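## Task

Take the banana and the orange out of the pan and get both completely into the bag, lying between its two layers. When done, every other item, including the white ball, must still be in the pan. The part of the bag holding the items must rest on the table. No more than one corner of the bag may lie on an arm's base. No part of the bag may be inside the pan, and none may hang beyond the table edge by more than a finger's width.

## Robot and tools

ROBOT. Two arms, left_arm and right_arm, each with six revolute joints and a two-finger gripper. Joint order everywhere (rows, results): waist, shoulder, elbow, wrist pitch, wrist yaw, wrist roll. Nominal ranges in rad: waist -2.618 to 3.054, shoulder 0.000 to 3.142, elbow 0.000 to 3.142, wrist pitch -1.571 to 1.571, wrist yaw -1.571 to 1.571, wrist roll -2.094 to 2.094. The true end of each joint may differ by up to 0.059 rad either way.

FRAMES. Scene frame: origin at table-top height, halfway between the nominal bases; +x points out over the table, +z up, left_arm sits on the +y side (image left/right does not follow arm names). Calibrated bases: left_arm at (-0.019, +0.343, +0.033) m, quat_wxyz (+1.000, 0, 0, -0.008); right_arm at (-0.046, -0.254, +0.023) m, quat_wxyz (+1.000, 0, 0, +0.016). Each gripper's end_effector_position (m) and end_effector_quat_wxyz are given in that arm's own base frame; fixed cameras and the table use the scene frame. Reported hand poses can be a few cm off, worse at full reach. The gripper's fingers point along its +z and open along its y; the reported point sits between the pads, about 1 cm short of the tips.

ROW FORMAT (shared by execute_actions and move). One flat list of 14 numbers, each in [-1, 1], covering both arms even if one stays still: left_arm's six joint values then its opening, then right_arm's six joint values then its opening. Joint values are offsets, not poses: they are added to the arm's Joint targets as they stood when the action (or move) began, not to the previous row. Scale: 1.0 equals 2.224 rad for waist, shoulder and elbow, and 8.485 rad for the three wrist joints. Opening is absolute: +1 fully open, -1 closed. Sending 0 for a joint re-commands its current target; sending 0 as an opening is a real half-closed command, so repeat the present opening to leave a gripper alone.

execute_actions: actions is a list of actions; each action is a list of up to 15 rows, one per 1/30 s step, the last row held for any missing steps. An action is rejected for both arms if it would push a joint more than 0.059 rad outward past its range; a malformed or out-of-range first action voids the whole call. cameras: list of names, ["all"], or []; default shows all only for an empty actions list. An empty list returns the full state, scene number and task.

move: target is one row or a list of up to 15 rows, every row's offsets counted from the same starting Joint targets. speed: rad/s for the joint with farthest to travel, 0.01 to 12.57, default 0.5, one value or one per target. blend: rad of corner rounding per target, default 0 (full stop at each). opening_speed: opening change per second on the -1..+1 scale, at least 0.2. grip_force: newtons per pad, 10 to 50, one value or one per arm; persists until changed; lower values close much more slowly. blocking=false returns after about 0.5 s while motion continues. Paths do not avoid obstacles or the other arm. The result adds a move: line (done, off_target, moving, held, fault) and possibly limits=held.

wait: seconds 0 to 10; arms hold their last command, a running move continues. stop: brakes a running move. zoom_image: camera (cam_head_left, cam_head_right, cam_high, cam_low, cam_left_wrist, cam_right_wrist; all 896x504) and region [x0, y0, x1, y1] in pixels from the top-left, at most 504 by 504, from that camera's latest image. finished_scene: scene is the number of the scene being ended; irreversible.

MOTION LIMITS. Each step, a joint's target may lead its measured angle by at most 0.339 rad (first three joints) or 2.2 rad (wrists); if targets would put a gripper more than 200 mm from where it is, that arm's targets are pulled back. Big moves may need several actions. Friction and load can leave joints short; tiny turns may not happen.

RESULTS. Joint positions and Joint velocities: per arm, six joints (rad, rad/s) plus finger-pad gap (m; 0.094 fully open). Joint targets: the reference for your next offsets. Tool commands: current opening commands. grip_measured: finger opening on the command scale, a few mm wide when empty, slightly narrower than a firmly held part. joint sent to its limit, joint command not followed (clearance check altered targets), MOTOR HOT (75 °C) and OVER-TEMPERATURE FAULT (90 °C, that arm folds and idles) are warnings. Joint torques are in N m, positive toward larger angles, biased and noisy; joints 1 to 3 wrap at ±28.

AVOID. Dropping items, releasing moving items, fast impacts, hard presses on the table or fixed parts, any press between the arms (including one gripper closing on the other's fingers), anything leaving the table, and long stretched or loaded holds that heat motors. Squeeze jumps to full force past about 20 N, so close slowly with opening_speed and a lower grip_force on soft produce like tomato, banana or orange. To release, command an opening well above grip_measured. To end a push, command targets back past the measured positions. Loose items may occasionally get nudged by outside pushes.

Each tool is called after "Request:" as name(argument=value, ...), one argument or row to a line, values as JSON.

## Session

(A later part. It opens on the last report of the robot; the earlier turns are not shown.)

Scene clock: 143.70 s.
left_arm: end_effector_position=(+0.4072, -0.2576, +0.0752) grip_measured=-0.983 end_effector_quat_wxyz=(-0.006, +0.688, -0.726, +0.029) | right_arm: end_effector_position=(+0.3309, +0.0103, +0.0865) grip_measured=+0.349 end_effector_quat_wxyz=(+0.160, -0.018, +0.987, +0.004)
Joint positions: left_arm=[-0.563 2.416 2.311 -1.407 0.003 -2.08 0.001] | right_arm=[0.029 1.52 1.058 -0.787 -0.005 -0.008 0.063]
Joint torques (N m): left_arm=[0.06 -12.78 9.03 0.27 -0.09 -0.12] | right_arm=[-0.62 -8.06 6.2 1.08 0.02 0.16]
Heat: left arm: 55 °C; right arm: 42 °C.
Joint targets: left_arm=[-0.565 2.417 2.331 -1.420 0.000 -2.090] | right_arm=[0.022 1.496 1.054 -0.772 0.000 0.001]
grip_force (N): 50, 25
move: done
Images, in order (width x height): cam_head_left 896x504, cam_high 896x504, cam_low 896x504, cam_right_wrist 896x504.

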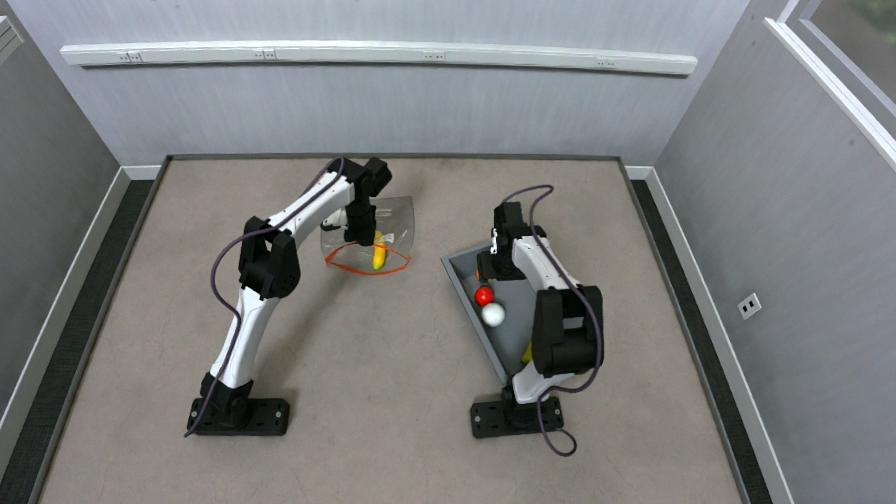

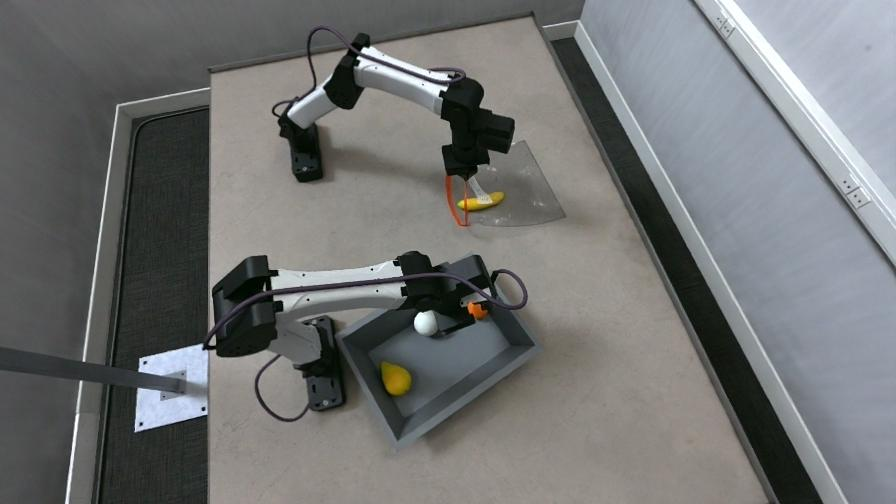

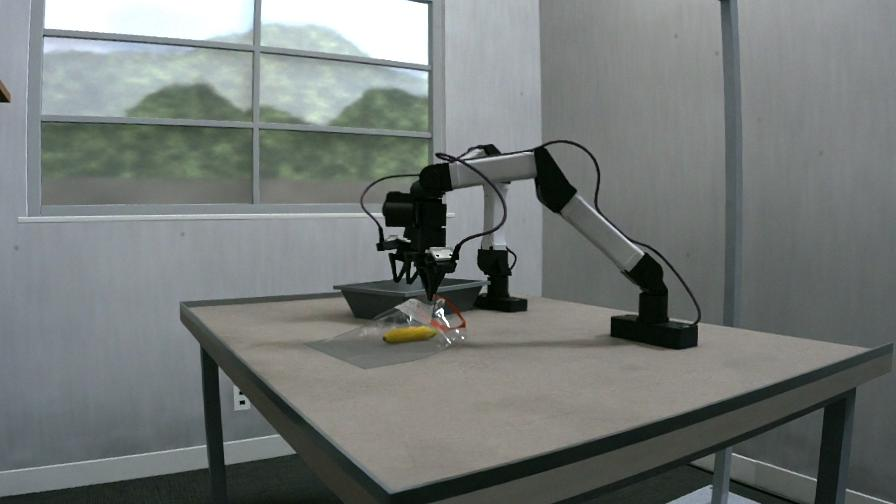

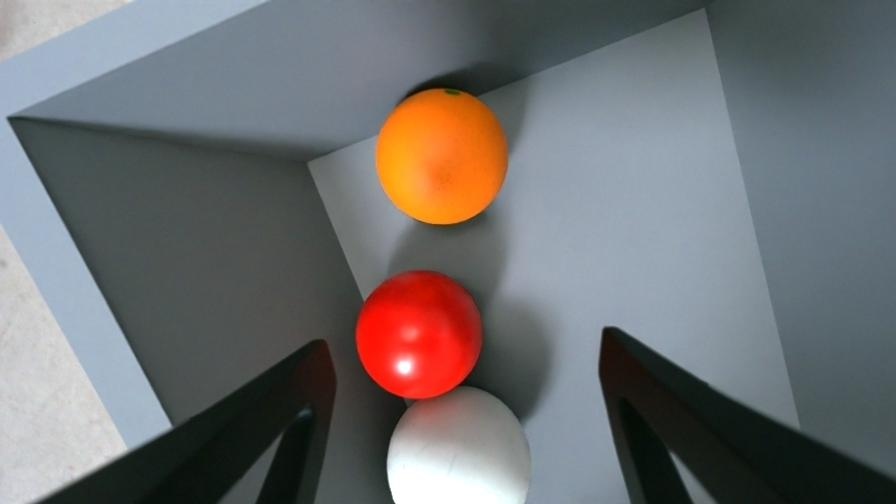

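Request:
move(
  target=[
    [0,0,0,0,0,0,-1,0.0099,0.1367,-0.0218,0.0377,0,-0.0354,0.4],
    [0,0,0,0,0,0,-1,0.0099,0.1367,-0.0218,0.0377,0,-0.0354,-0.03],
  ],
  speed=[0.35,0.4],
  blend=0,
  opening_speed=1.5,
  cameras=["cam_right_wrist","cam_head_left","cam_high"],
)

Request:
zoom_image(
  camera="cam_high",
  region=[410, 240, 560, 360],
)

Scene clock: 148.47 s.
left_arm: end_effector_position=(+0.4072, -0.2576, +0.0752) grip_measured=-0.983 end_effector_quat_wxyz=(-0.006, +0.688, -0.726, +0.029) | right_arm: end_effector_position=(+0.3711, +0.0147, +0.0048) grip_measured=-0.027 end_effector_quat_wxyz=(+0.158, -0.162, +0.974, -0.018)
Joint positions: left_arm=[-0.563 2.416 2.311 -1.407 0.003 -2.08 0.001] | right_arm=[0.038 1.792 1.007 -0.467 -0.005 -0.292 0.046]
Joint torques (N m): left_arm=[0.12 -12.78 9.02 0.29 -0.09 -0.12] | right_arm=[0.68 -7.04 5.74 1.04 0 -0.03]
Heat: left arm: 55 °C; right arm: 41 °C.
Joint targets: left_arm=[-0.565 2.417 2.331 -1.420 0.000 -2.090] | right_arm=[0.044 1.800 1.006 -0.452 0.000 -0.300]
grip_force (N): 50, 25
move: done
Images, in order (width x height): cam_head_left 896x504, cam_high 896x504, cam_right_wrist 896x504.

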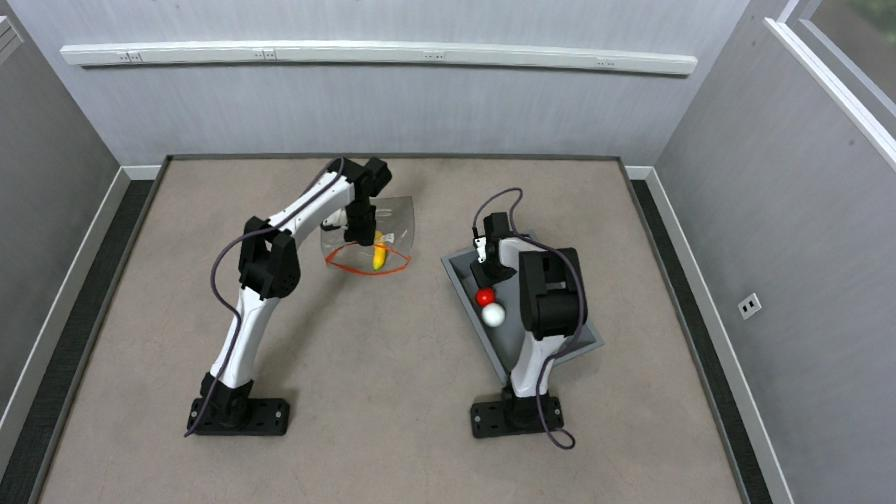

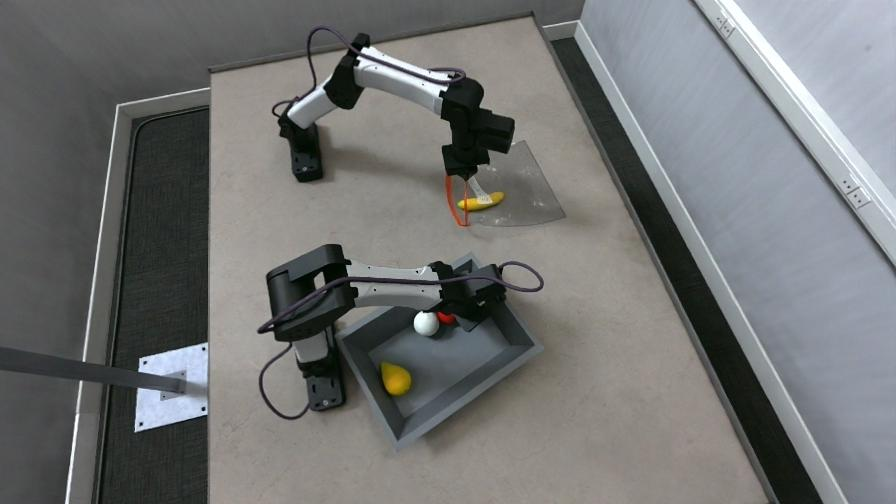

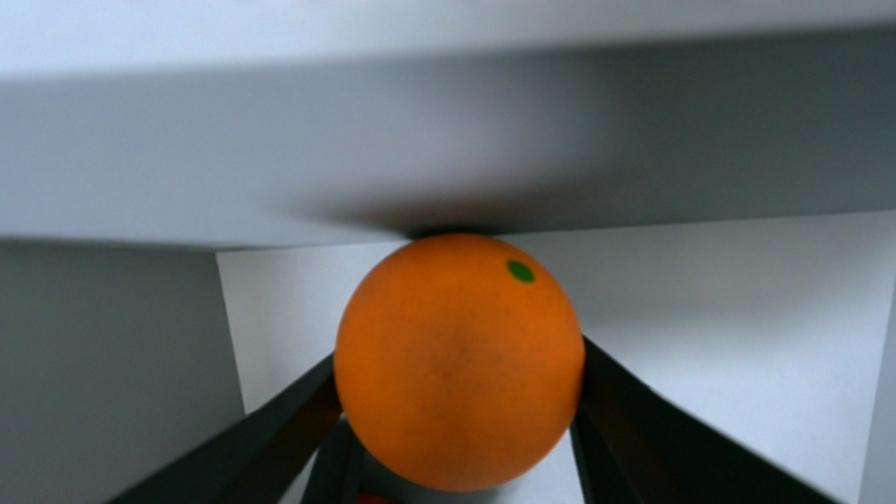

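Scaled by 3.360 from the camera's 896x504 image, which has a finer 1280x720 frame.

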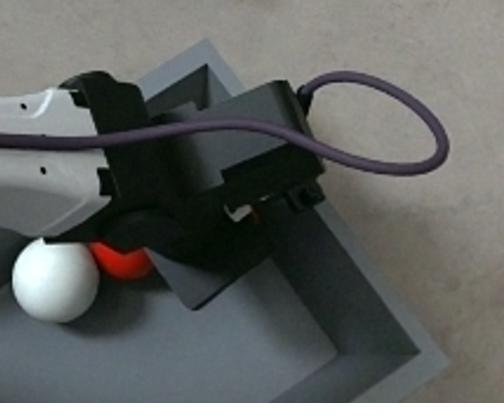

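Request:
move(
  target=[
    [0,0,0,0,0,0,-1,0,0,0,0,0,0,0.25],
    [0,0,0,0,0,0,-1,0.003,0.0139,0.0114,0.0007,0,0,0.25],
    [0,0,0,0,0,0,-1,0.003,0.0139,0.0114,0.0007,0,0,-0.03],
  ],
  speed=[0.35,0.2,0.4],
  blend=0,
  opening_speed=2,
  cameras=["cam_right_wrist"],
)

Scene clock: 151.47 s.
left_arm: end_effector_position=(+0.4072, -0.2576, +0.0752) grip_measured=-0.983 end_effector_quat_wxyz=(-0.006, +0.688, -0.726, +0.029) | right_arm: end_effector_position=(+0.3710, +0.0166, -0.0021) grip_measured=-0.027 end_effector_quat_wxyz=(+0.151, -0.165, +0.974, -0.017)
Joint positions: left_arm=[-0.563 2.416 2.311 -1.407 0.003 -2.08 0.001] | right_arm=[0.042 1.815 1.009 -0.459 -0.005 -0.292 0.046]
Joint torques (N m): left_arm=[0.12 -12.78 9.03 0.27 -0.08 -0.13] | right_arm=[0.83 -6.43 7.91 1 0 -0.03]
Heat: left arm: 55 °C; right arm: 41 °C.
Joint targets: left_arm=[-0.565 2.417 2.331 -1.420 0.000 -2.090] | right_arm=[0.051 1.831 1.031 -0.446 0.000 -0.300]
grip_force (N): 50, 25
move: done
Images, in order (width x height): cam_right_wrist 896x504.

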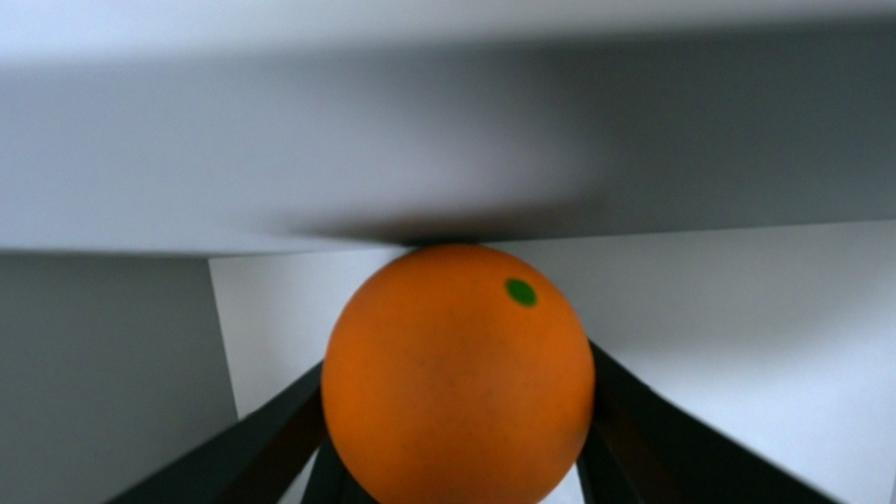

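Request:
move(
  target=[
    [0,0,0,0,0,0,-1,0,0,0,0,0,0,0.2],
    [0,0,0,0,0,0,-1,0,0,0.0108,0,0,0,0.2],
    [0,0,0,0,0,0,-1,0,0,0.0108,0,0,0,-0.05],
  ],
  speed=[0.35,0.2,0.4],
  blend=0,
  opening_speed=2,
  cameras=["cam_right_wrist"],
)

Scene clock: 154.13 s.
left_arm: end_effector_position=(+0.4072, -0.2576, +0.0752) grip_measured=-0.983 end_effector_quat_wxyz=(-0.006, +0.688, -0.726, +0.029) | right_arm: end_effector_position=(+0.3786, +0.0169, +0.0027) grip_measured=-0.045 end_effector_quat_wxyz=(+0.160, -0.165, +0.973, -0.018)
Joint positions: left_arm=[-0.563 2.416 2.311 -1.407 0.003 -2.08 0.001] | right_arm=[0.042 1.819 1.031 -0.459 -0.005 -0.292 0.045]
Joint torques (N m): left_arm=[0.14 -12.81 8.98 0.27 -0.08 -0.13] | right_arm=[0.84 -6.94 8.21 1.02 0 -0.03]
Heat: left arm: 55 °C; right arm: 40 °C.
Joint targets: left_arm=[-0.565 2.417 2.331 -1.420 0.000 -2.090] | right_arm=[0.051 1.831 1.055 -0.446 0.000 -0.300]
grip_force (N): 50, 25
move: done
Images, in order (width x height): cam_right_wrist 896x504.

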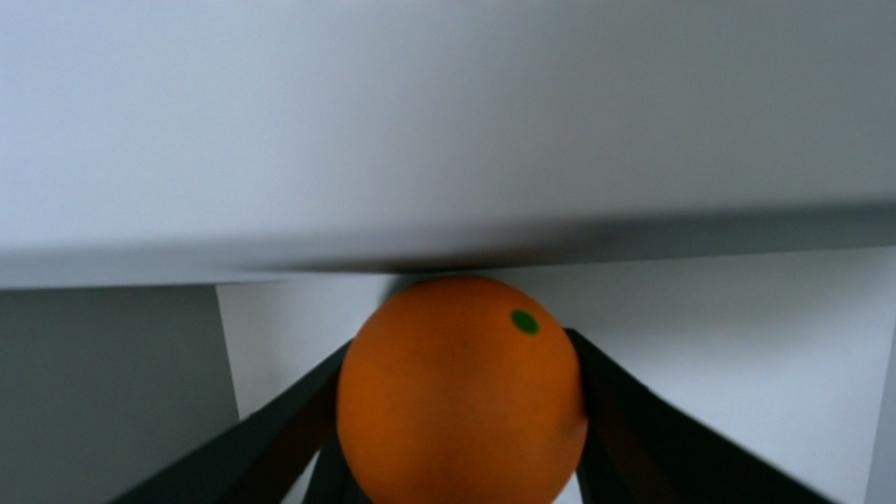

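Request:
move(
  target=[
    [0,0,0,0,0,0,-1,0,0,0,0,0,0,-0.1],
    [0,0,0,0,0,0,-1,0,-0.1646,0.0706,-0.06,0,0,-0.1],
  ],
  speed=[0.35,0.4],
  blend=0,
  opening_speed=1,
  cameras=["cam_right_wrist","cam_low"],
)

Scene clock: 157.10 s.
left_arm: end_effector_position=(+0.4072, -0.2576, +0.0752) grip_measured=-0.983 end_effector_quat_wxyz=(-0.006, +0.688, -0.726, +0.029) | right_arm: end_effector_position=(+0.3269, +0.0147, +0.1257) grip_measured=-0.091 end_effector_quat_wxyz=(+0.157, -0.165, +0.974, -0.017)
Joint positions: left_arm=[-0.563 2.416 2.311 -1.407 0.003 -2.08 0.001] | right_arm=[0.042 1.488 1.188 -0.954 -0.005 -0.292 0.043]
Joint torques (N m): left_arm=[0.09 -12.74 8.98 0.28 -0.08 -0.14] | right_arm=[0.84 -7.86 9.01 0.89 0 -0.03]
Heat: left arm: 55 °C; right arm: 40 °C.
Joint targets: left_arm=[-0.565 2.417 2.331 -1.420 0.000 -2.090] | right_arm=[0.051 1.465 1.212 -0.955 0.000 -0.300]
grip_force (N): 50, 25
move: done
Images, in order (width x height): cam_low 896x504, cam_right_wrist 896x504.

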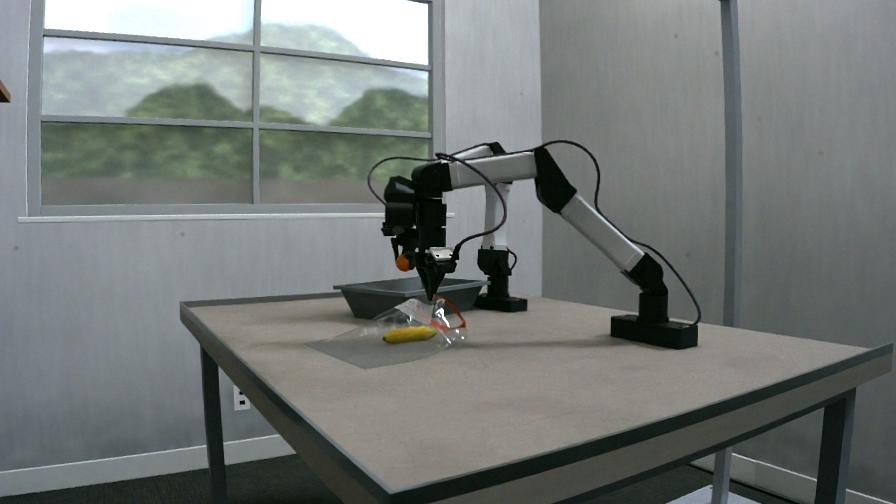

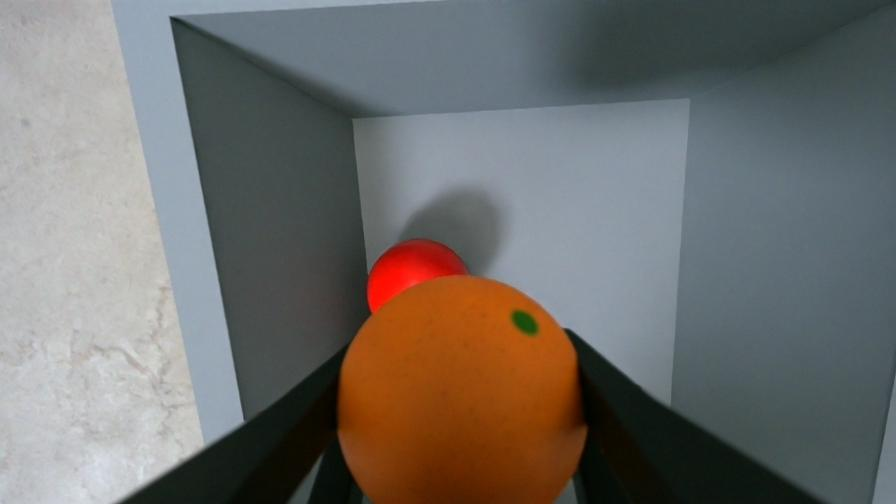

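Request:
move(
  target=[
    [0,0.0063,0.0333,-0.0071,0,0,-1,0.1884,0.0157,-0.0414,0.0575,0.0259,0.1167,-0.1],
    [0,0.0063,0.0333,-0.0071,0,0,-1,0.3754,0.1352,-0.0841,0.115,0.0524,0.2329,-0.1],
  ],
  speed=1.0,
  blend=[0.2,0],
  cameras=["all"],
)

Request:
zoom_image(
  camera="cam_head_right",
  region=[280, 150, 480, 300],
)

Request:
zoom_image(
  camera="cam_low",
  region=[290, 240, 510, 370],
)

Request:
zoom_image(
  camera="cam_high",
  region=[410, 130, 590, 260],
)

Scene clock: 164.97 s.
left_arm: end_effector_position=(+0.4075, -0.2579, +0.0937) grip_measured=-0.983 end_effector_quat_wxyz=(-0.008, +0.687, -0.725, +0.036) | right_arm: end_effector_position=(+0.3510, +0.3127, +0.0994) grip_measured=-0.091 end_effector_quat_wxyz=(+0.303, +0.422, +0.790, +0.325)
Joint positions: left_arm=[-0.563 2.416 2.384 -1.467 0.003 -2.08 0.001] | right_arm=[0.883 1.757 1.026 0.001 0.432 1.669 0.043]
Joint torques (N m): left_arm=[0.1 -11.64 8.98 0.29 -0.08 -0.12] | right_arm=[0.24 -7.41 6.49 1.69 0.28 0.05]
Heat: left arm: 55 °C; right arm: 39 °C.
Joint targets: left_arm=[-0.565 2.431 2.406 -1.480 0.000 -2.090] | right_arm=[0.885 1.766 1.025 0.020 0.444 1.676]
grip_force (N): 50, 25
move: done

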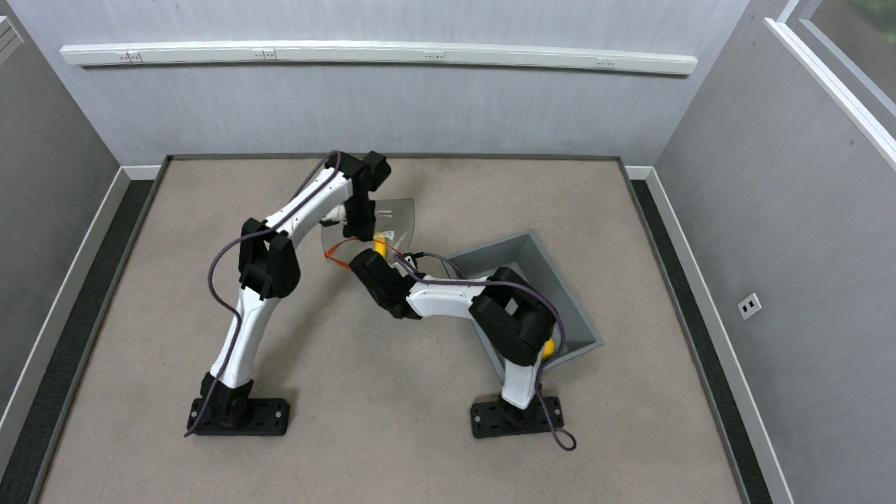

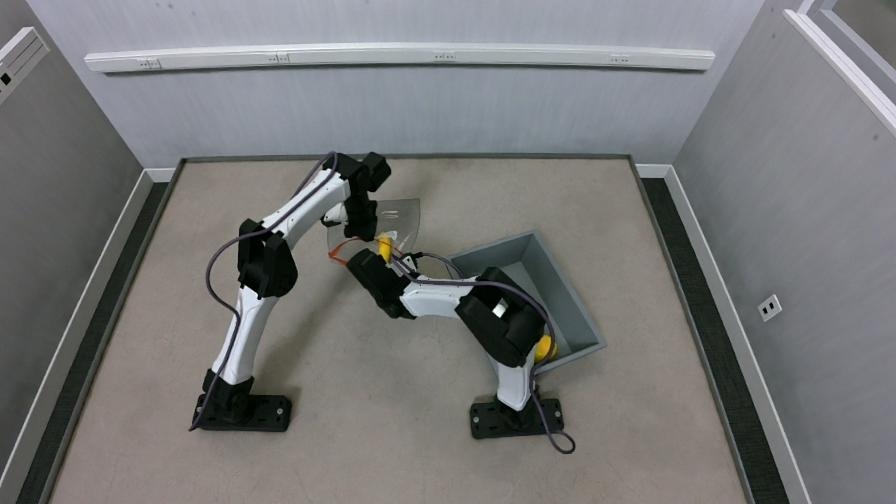

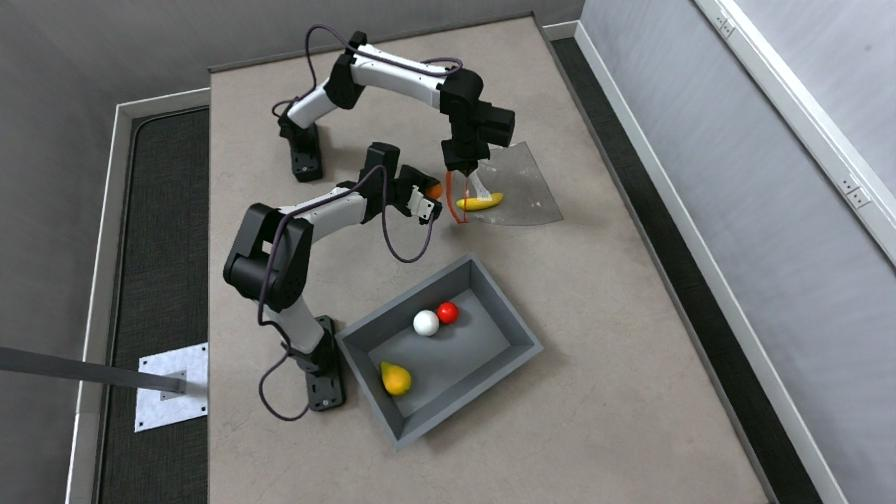

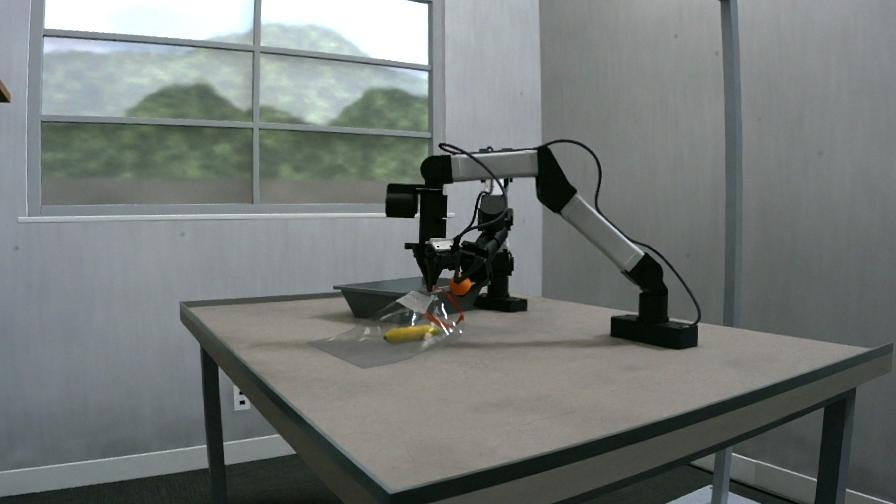

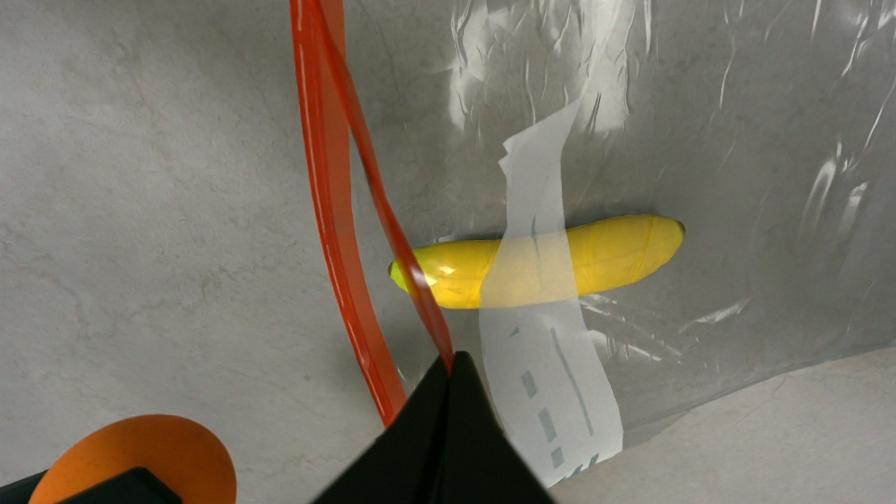

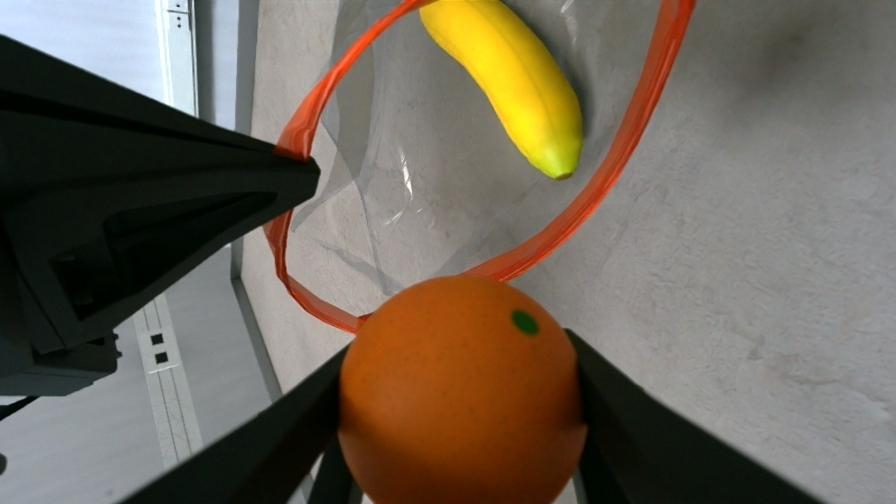

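Scaled by 2.520 from the camera's 896x504 image, which has a finer 1280x720 frame.

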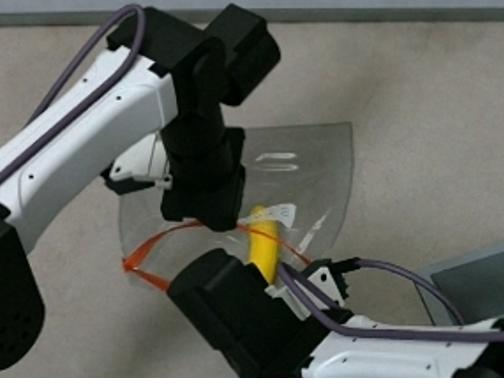

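Scaled by 2.291 from the camera's 896x504 image, which has a finer 1280x720 frame.

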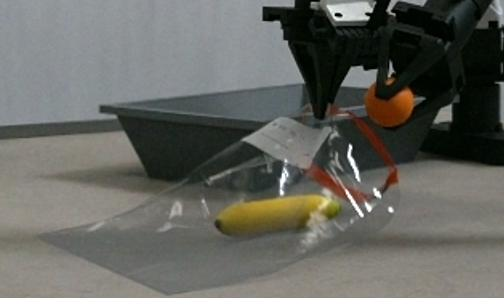

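Scaled by 2.800 from the camera's 896x504 image, which has a finer 1280x720 frame.

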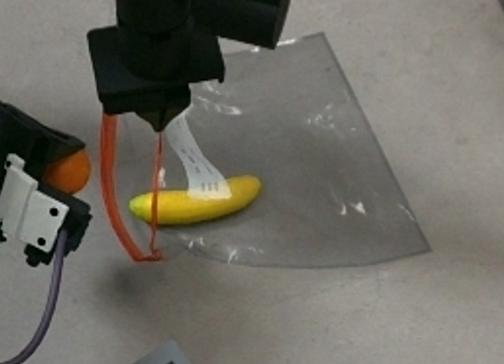

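Request:
move(
  target=[
    [0,0,0,0,0,0,-1,-0.0166,0.1221,0.0931,0.0098,-0.0021,-0.0042,-0.1],
    [0,0,0,0,0,0,-1,-0.0429,0.23,0.1772,0.0172,-0.0073,-0.0081,-0.1],
  ],
  speed=0.35,
  blend=[0.08,0],
  cameras=["cam_left_wrist","cam_right_wrist","cam_low","cam_high"],
)

Request:
zoom_image(
  camera="cam_low",
  region=[290, 240, 510, 370],
)

Request:
zoom_image(
  camera="cam_high",
  region=[410, 130, 590, 260],
)

Scene clock: 169.50 s.
left_arm: end_effector_position=(+0.4075, -0.2579, +0.0937) grip_measured=-0.983 end_effector_quat_wxyz=(-0.008, +0.687, -0.725, +0.036) | right_arm: end_effector_position=(+0.4281, +0.3538, +0.0242) grip_measured=-0.091 end_effector_quat_wxyz=(+0.309, +0.430, +0.791, +0.307)
Joint positions: left_arm=[-0.563 2.416 2.384 -1.467 0.003 -2.08 0.001] | right_arm=[0.815 2.191 1.332 0.115 0.408 1.631 0.043]
Joint torques (N m): left_arm=[0.08 -11.66 8.96 0.3 -0.08 -0.13] | right_arm=[0.12 -11.79 6.43 1.52 0.16 0]
Heat: left arm: 55 °C; right arm: 39 °C.
Joint targets: left_arm=[-0.565 2.431 2.406 -1.480 0.000 -2.090] | right_arm=[0.817 2.186 1.333 0.120 0.409 1.631]
grip_force (N): 50, 25
move: held (right_arm; a check stopped the path); path passed 1 of 2 targets; limits=held; right_arm: the shoulder is farthest, 0.087 rad from its target
joint command not followed: on one or more control steps a check withheld the commanded joint targets of the right arm, and it was not sent them on those steps.
cause: the commanded joint targets, or the way to them, would bring a part of the robot too close to another arm (this arm's wrist (the part past the wrist pitch) and the left arm's gripper housing, 11 mm apart when this arm was first held).
Images, in order (width x height): cam_high 896x504, cam_low 896x504, cam_left_wrist 896x504, cam_right_wrist 896x504.

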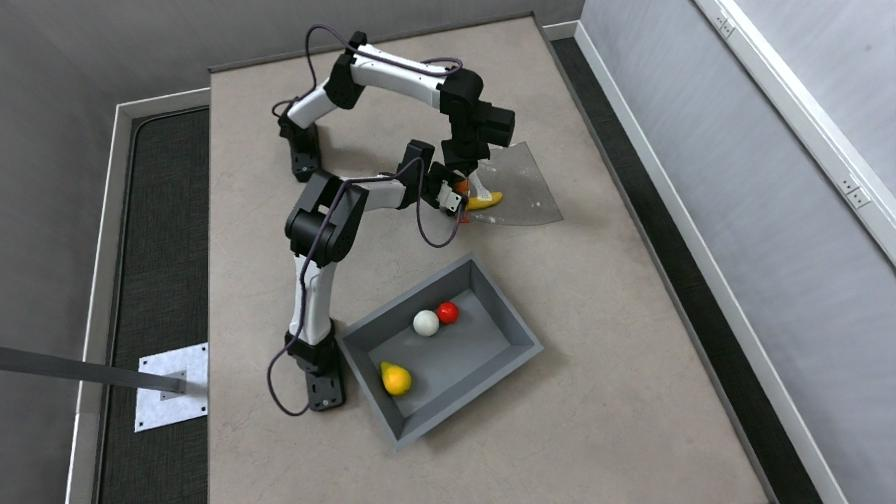

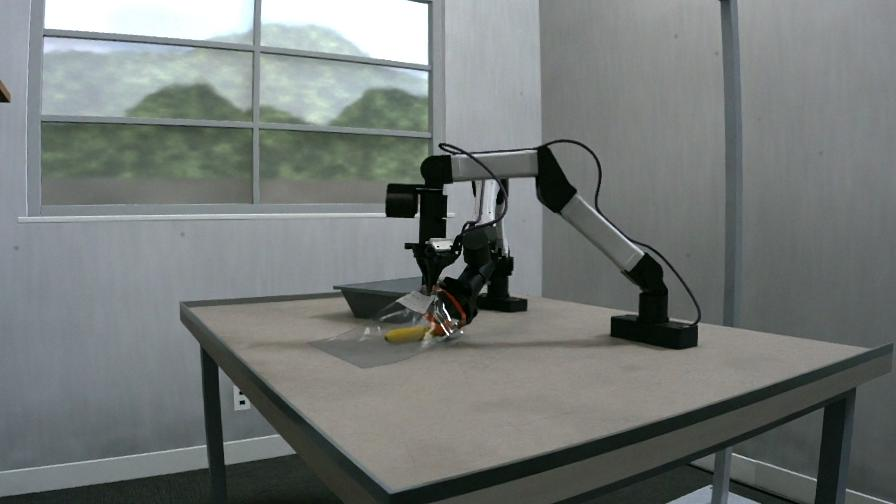

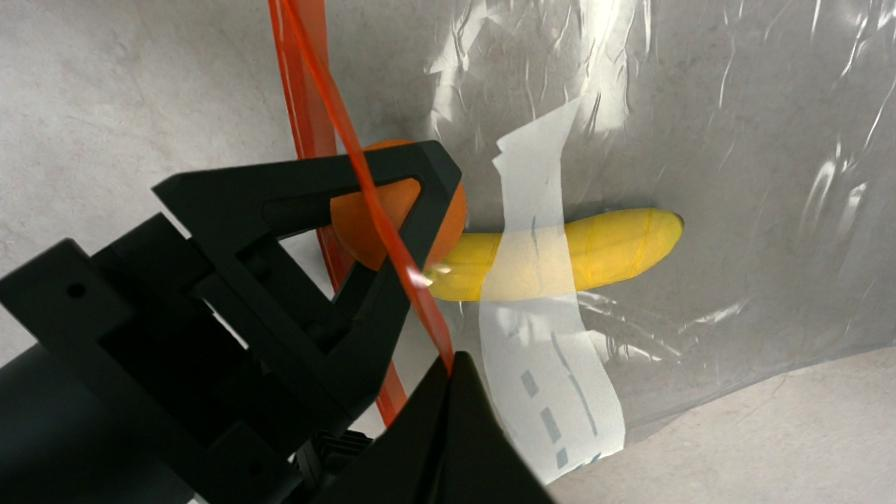

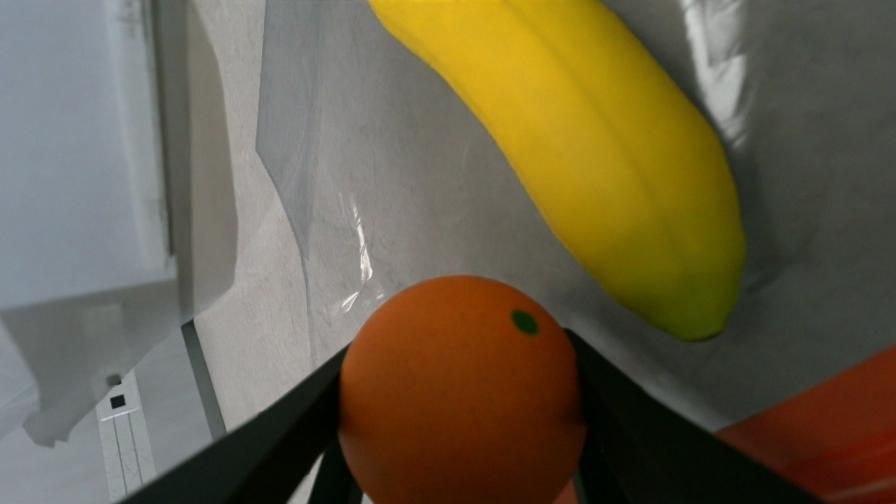

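Scaled by 2.291 from the camera's 896x504 image, which has a finer 1280x720 frame.

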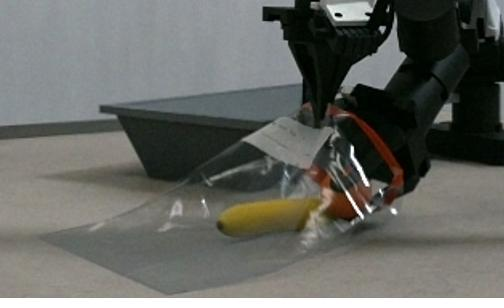

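Scaled by 2.800 from the camera's 896x504 image, which has a finer 1280x720 frame.

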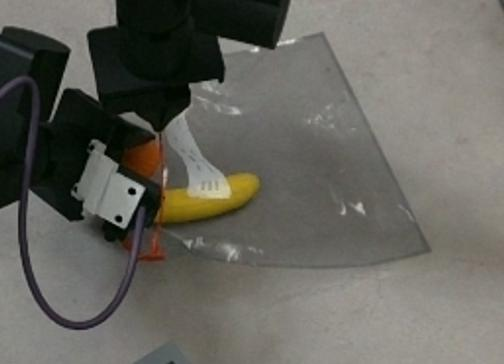

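Request:
move(
  target=[
    [0,0,0,0,0,0,-1,0,0.009,0,0,0,0,-0.1],
    [0,0,0,0,0,0,-1,0,0.009,0,0,0,0,0.1],
  ],
  speed=0.15,
  blend=0,
  opening_speed=0.3,
  cameras=["cam_left_wrist","cam_right_wrist","cam_low"],
)

Request:
zoom_image(
  camera="cam_low",
  region=[290, 240, 510, 370],
)

Scene clock: 171.67 s.
left_arm: end_effector_position=(+0.4075, -0.2579, +0.0937) grip_measured=-0.983 end_effector_quat_wxyz=(-0.008, +0.687, -0.725, +0.036) | right_arm: end_effector_position=(+0.4281, +0.3538, +0.0242) grip_measured=+0.099 end_effector_quat_wxyz=(+0.309, +0.430, +0.791, +0.307)
Joint positions: left_arm=[-0.563 2.416 2.384 -1.467 0.003 -2.08 0.001] | right_arm=[0.815 2.191 1.332 0.115 0.408 1.631 0.052]
Joint torques (N m): left_arm=[0.13 -11.64 8.98 0.3 -0.09 -0.13] | right_arm=[0.13 -9.92 6.3 1.55 0.16 0]
Heat: left arm: 54 °C; right arm: 40 °C.
Joint targets: left_arm=[-0.565 2.431 2.406 -1.480 0.000 -2.090] | right_arm=[0.817 2.206 1.333 0.120 0.409 1.631]
grip_force (N): 50, 25
move: done
Images, in order (width x height): cam_low 896x504, cam_left_wrist 896x504, cam_right_wrist 896x504.

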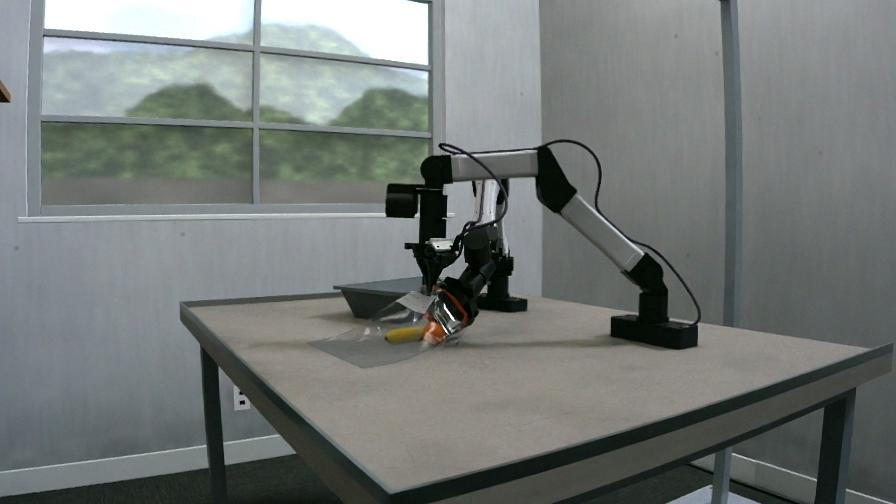

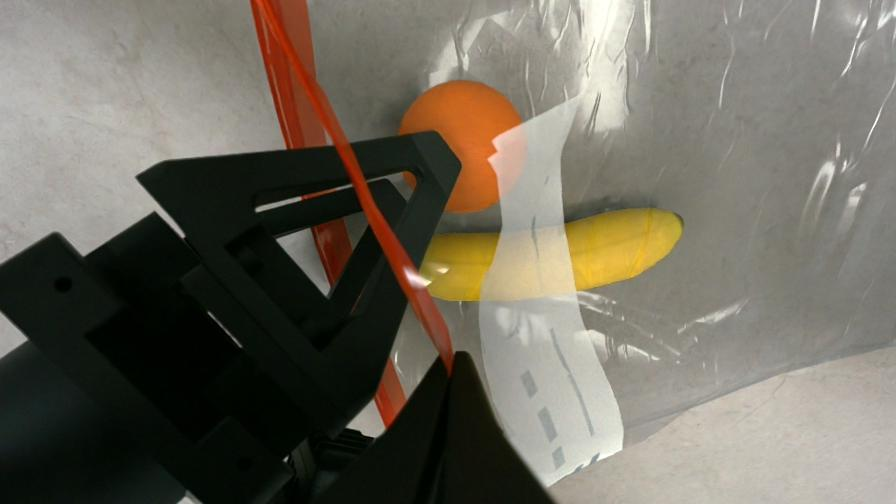

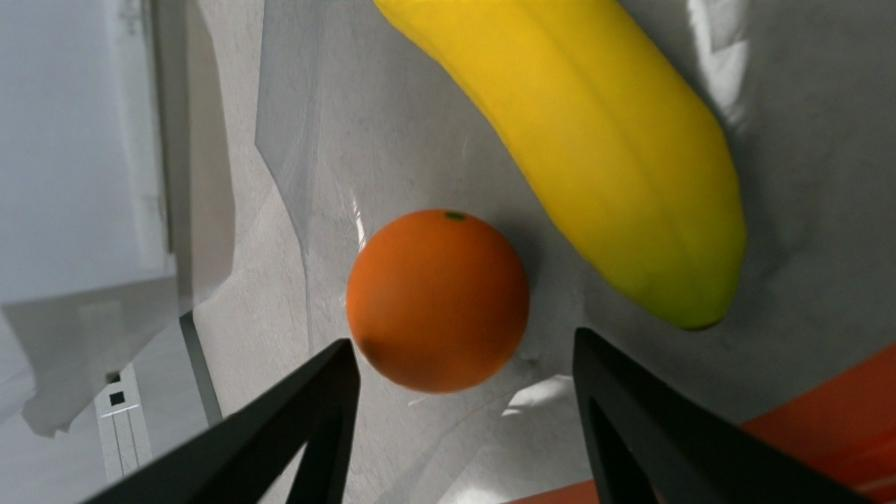

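Scaled by 2.291 from the camera's 896x504 image, which has a finer 1280x720 frame.

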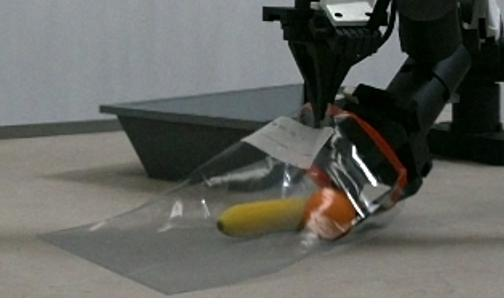

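Request:
move(
  target=[
    [0,0,0,0,0,0,-1,0,-0.0225,0,0,0,0,0.1],
    [0,0,0,0,0,0,-1,0.0139,-0.0893,-0.0454,-0.0038,0.001,0.001,0.1],
    [0,0,0,0,0,0,-1,0.0373,-0.2113,-0.1385,-0.0118,0.0041,0.0053,0.1],
    [0,0,0,0,0,0,-1,-0.2774,-0.4299,-0.0598,-0.1202,-0.0482,-0.1922,0.1],
  ],
  speed=[0.3,0.35,0.6,1.0],
  blend=[0.03,0.08,0.15,0],
  cameras=["cam_left_wrist","cam_head_right","cam_low","cam_high"],
)

Request:
zoom_image(
  camera="cam_low",
  region=[290, 240, 510, 370],
)

Request:
zoom_image(
  camera="cam_head_right",
  region=[280, 150, 480, 300],
)

Request:
zoom_image(
  camera="cam_high",
  region=[410, 130, 590, 260],
)

Scene clock: 176.37 s.
left_arm: end_effector_position=(+0.4075, -0.2579, +0.0937) grip_measured=-0.983 end_effector_quat_wxyz=(-0.008, +0.687, -0.725, +0.036) | right_arm: end_effector_position=(+0.3193, +0.0651, +0.1942) grip_measured=+0.099 end_effector_quat_wxyz=(+0.283, -0.093, +0.954, +0.026)
Joint positions: left_arm=[-0.563 2.416 2.384 -1.467 0.003 -2.08 0.001] | right_arm=[0.206 1.268 1.174 -0.901 0.009 0.009 0.052]
Joint torques (N m): left_arm=[0.12 -11.66 8.98 0.3 -0.08 -0.12] | right_arm=[-0.61 -5.79 9.52 1.33 -0.11 -0.07]
Heat: left arm: 54 °C; right arm: 40 °C.
Joint targets: left_arm=[-0.565 2.431 2.406 -1.480 0.000 -2.090] | right_arm=[0.199 1.250 1.200 -0.900 0.000 0.000]
grip_force (N): 50, 25
move: done; blend cut to 0.025 rad at target 1, 0.0743 rad at target 2, 0.1357 rad at target 3
Images, in order (width x height): cam_head_right 896x504, cam_high 896x504, cam_low 896x504, cam_left_wrist 896x504.

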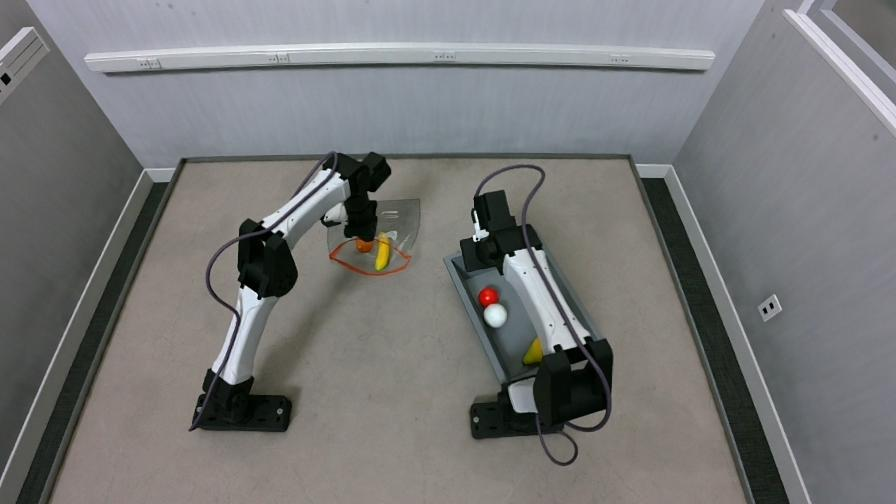

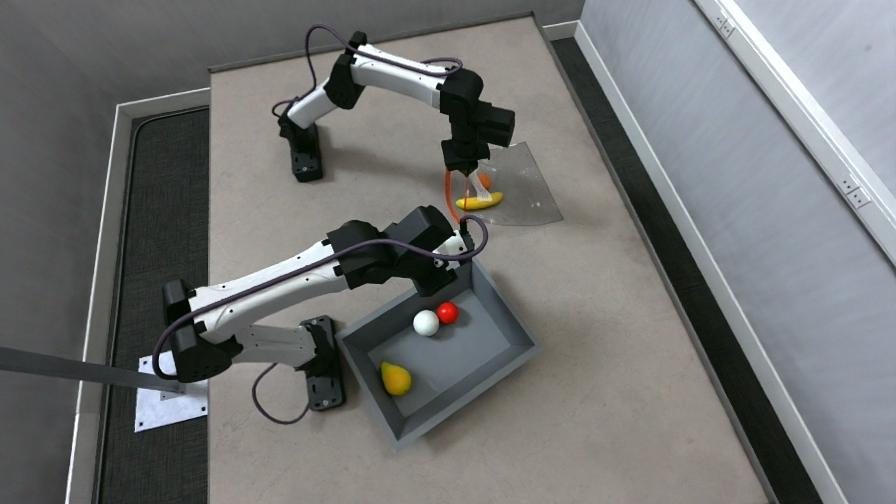

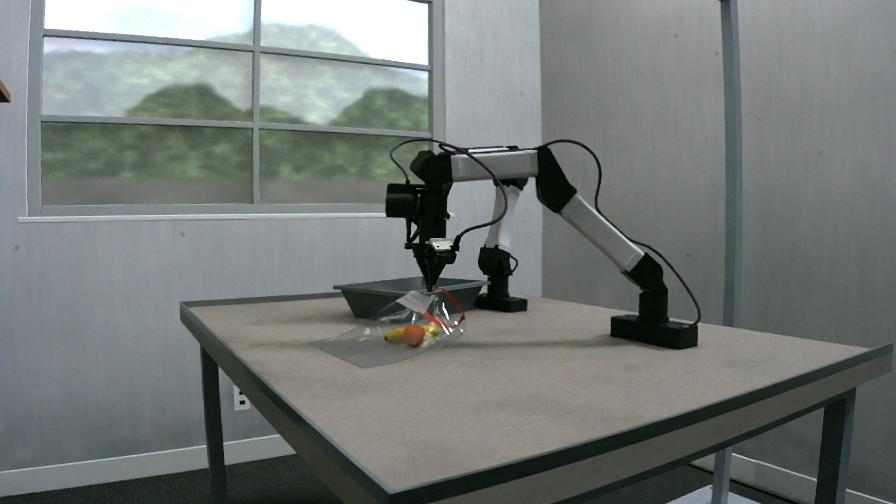

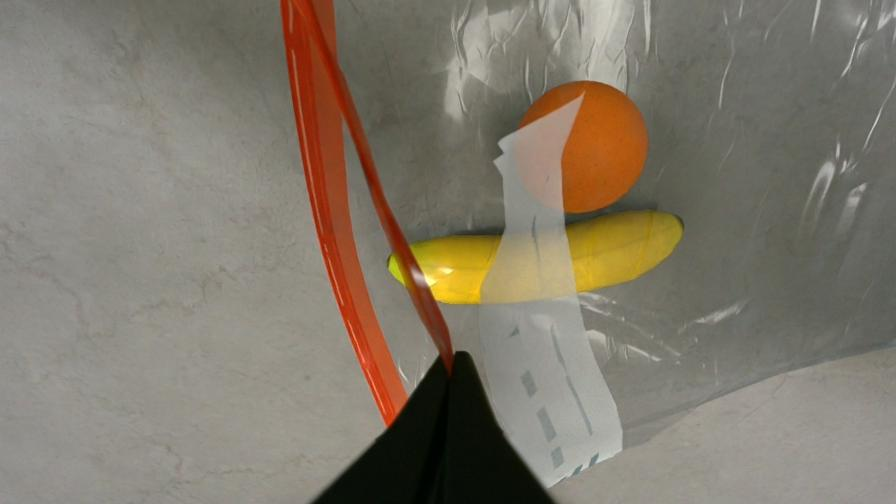

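Scaled by 2.291 from the camera's 896x504 image, which has a finer 1280x720 frame.

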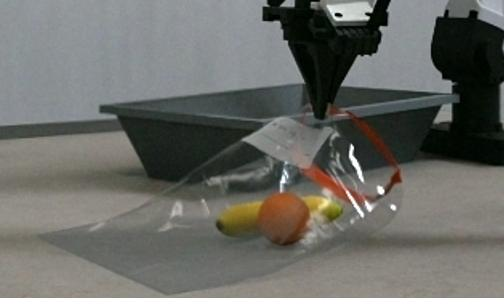

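Scaled by 2.520 from the camera's 896x504 image, which has a finer 1280x720 frame.

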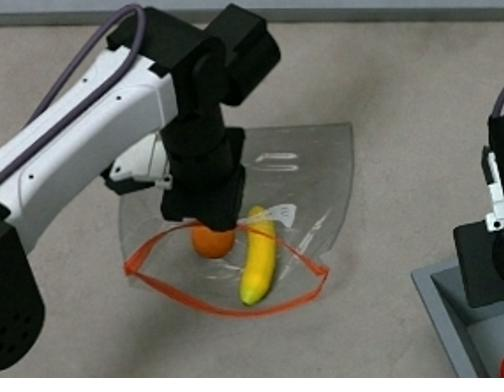

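Scaled by 2.800 from the camera's 896x504 image, which has a finer 1280x720 frame.

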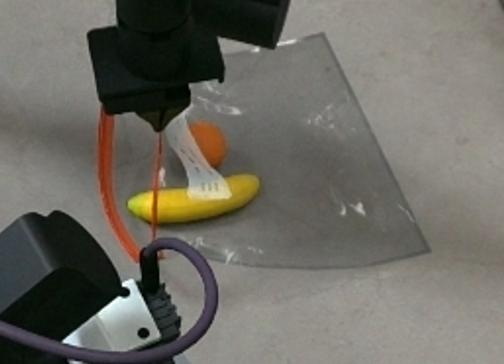

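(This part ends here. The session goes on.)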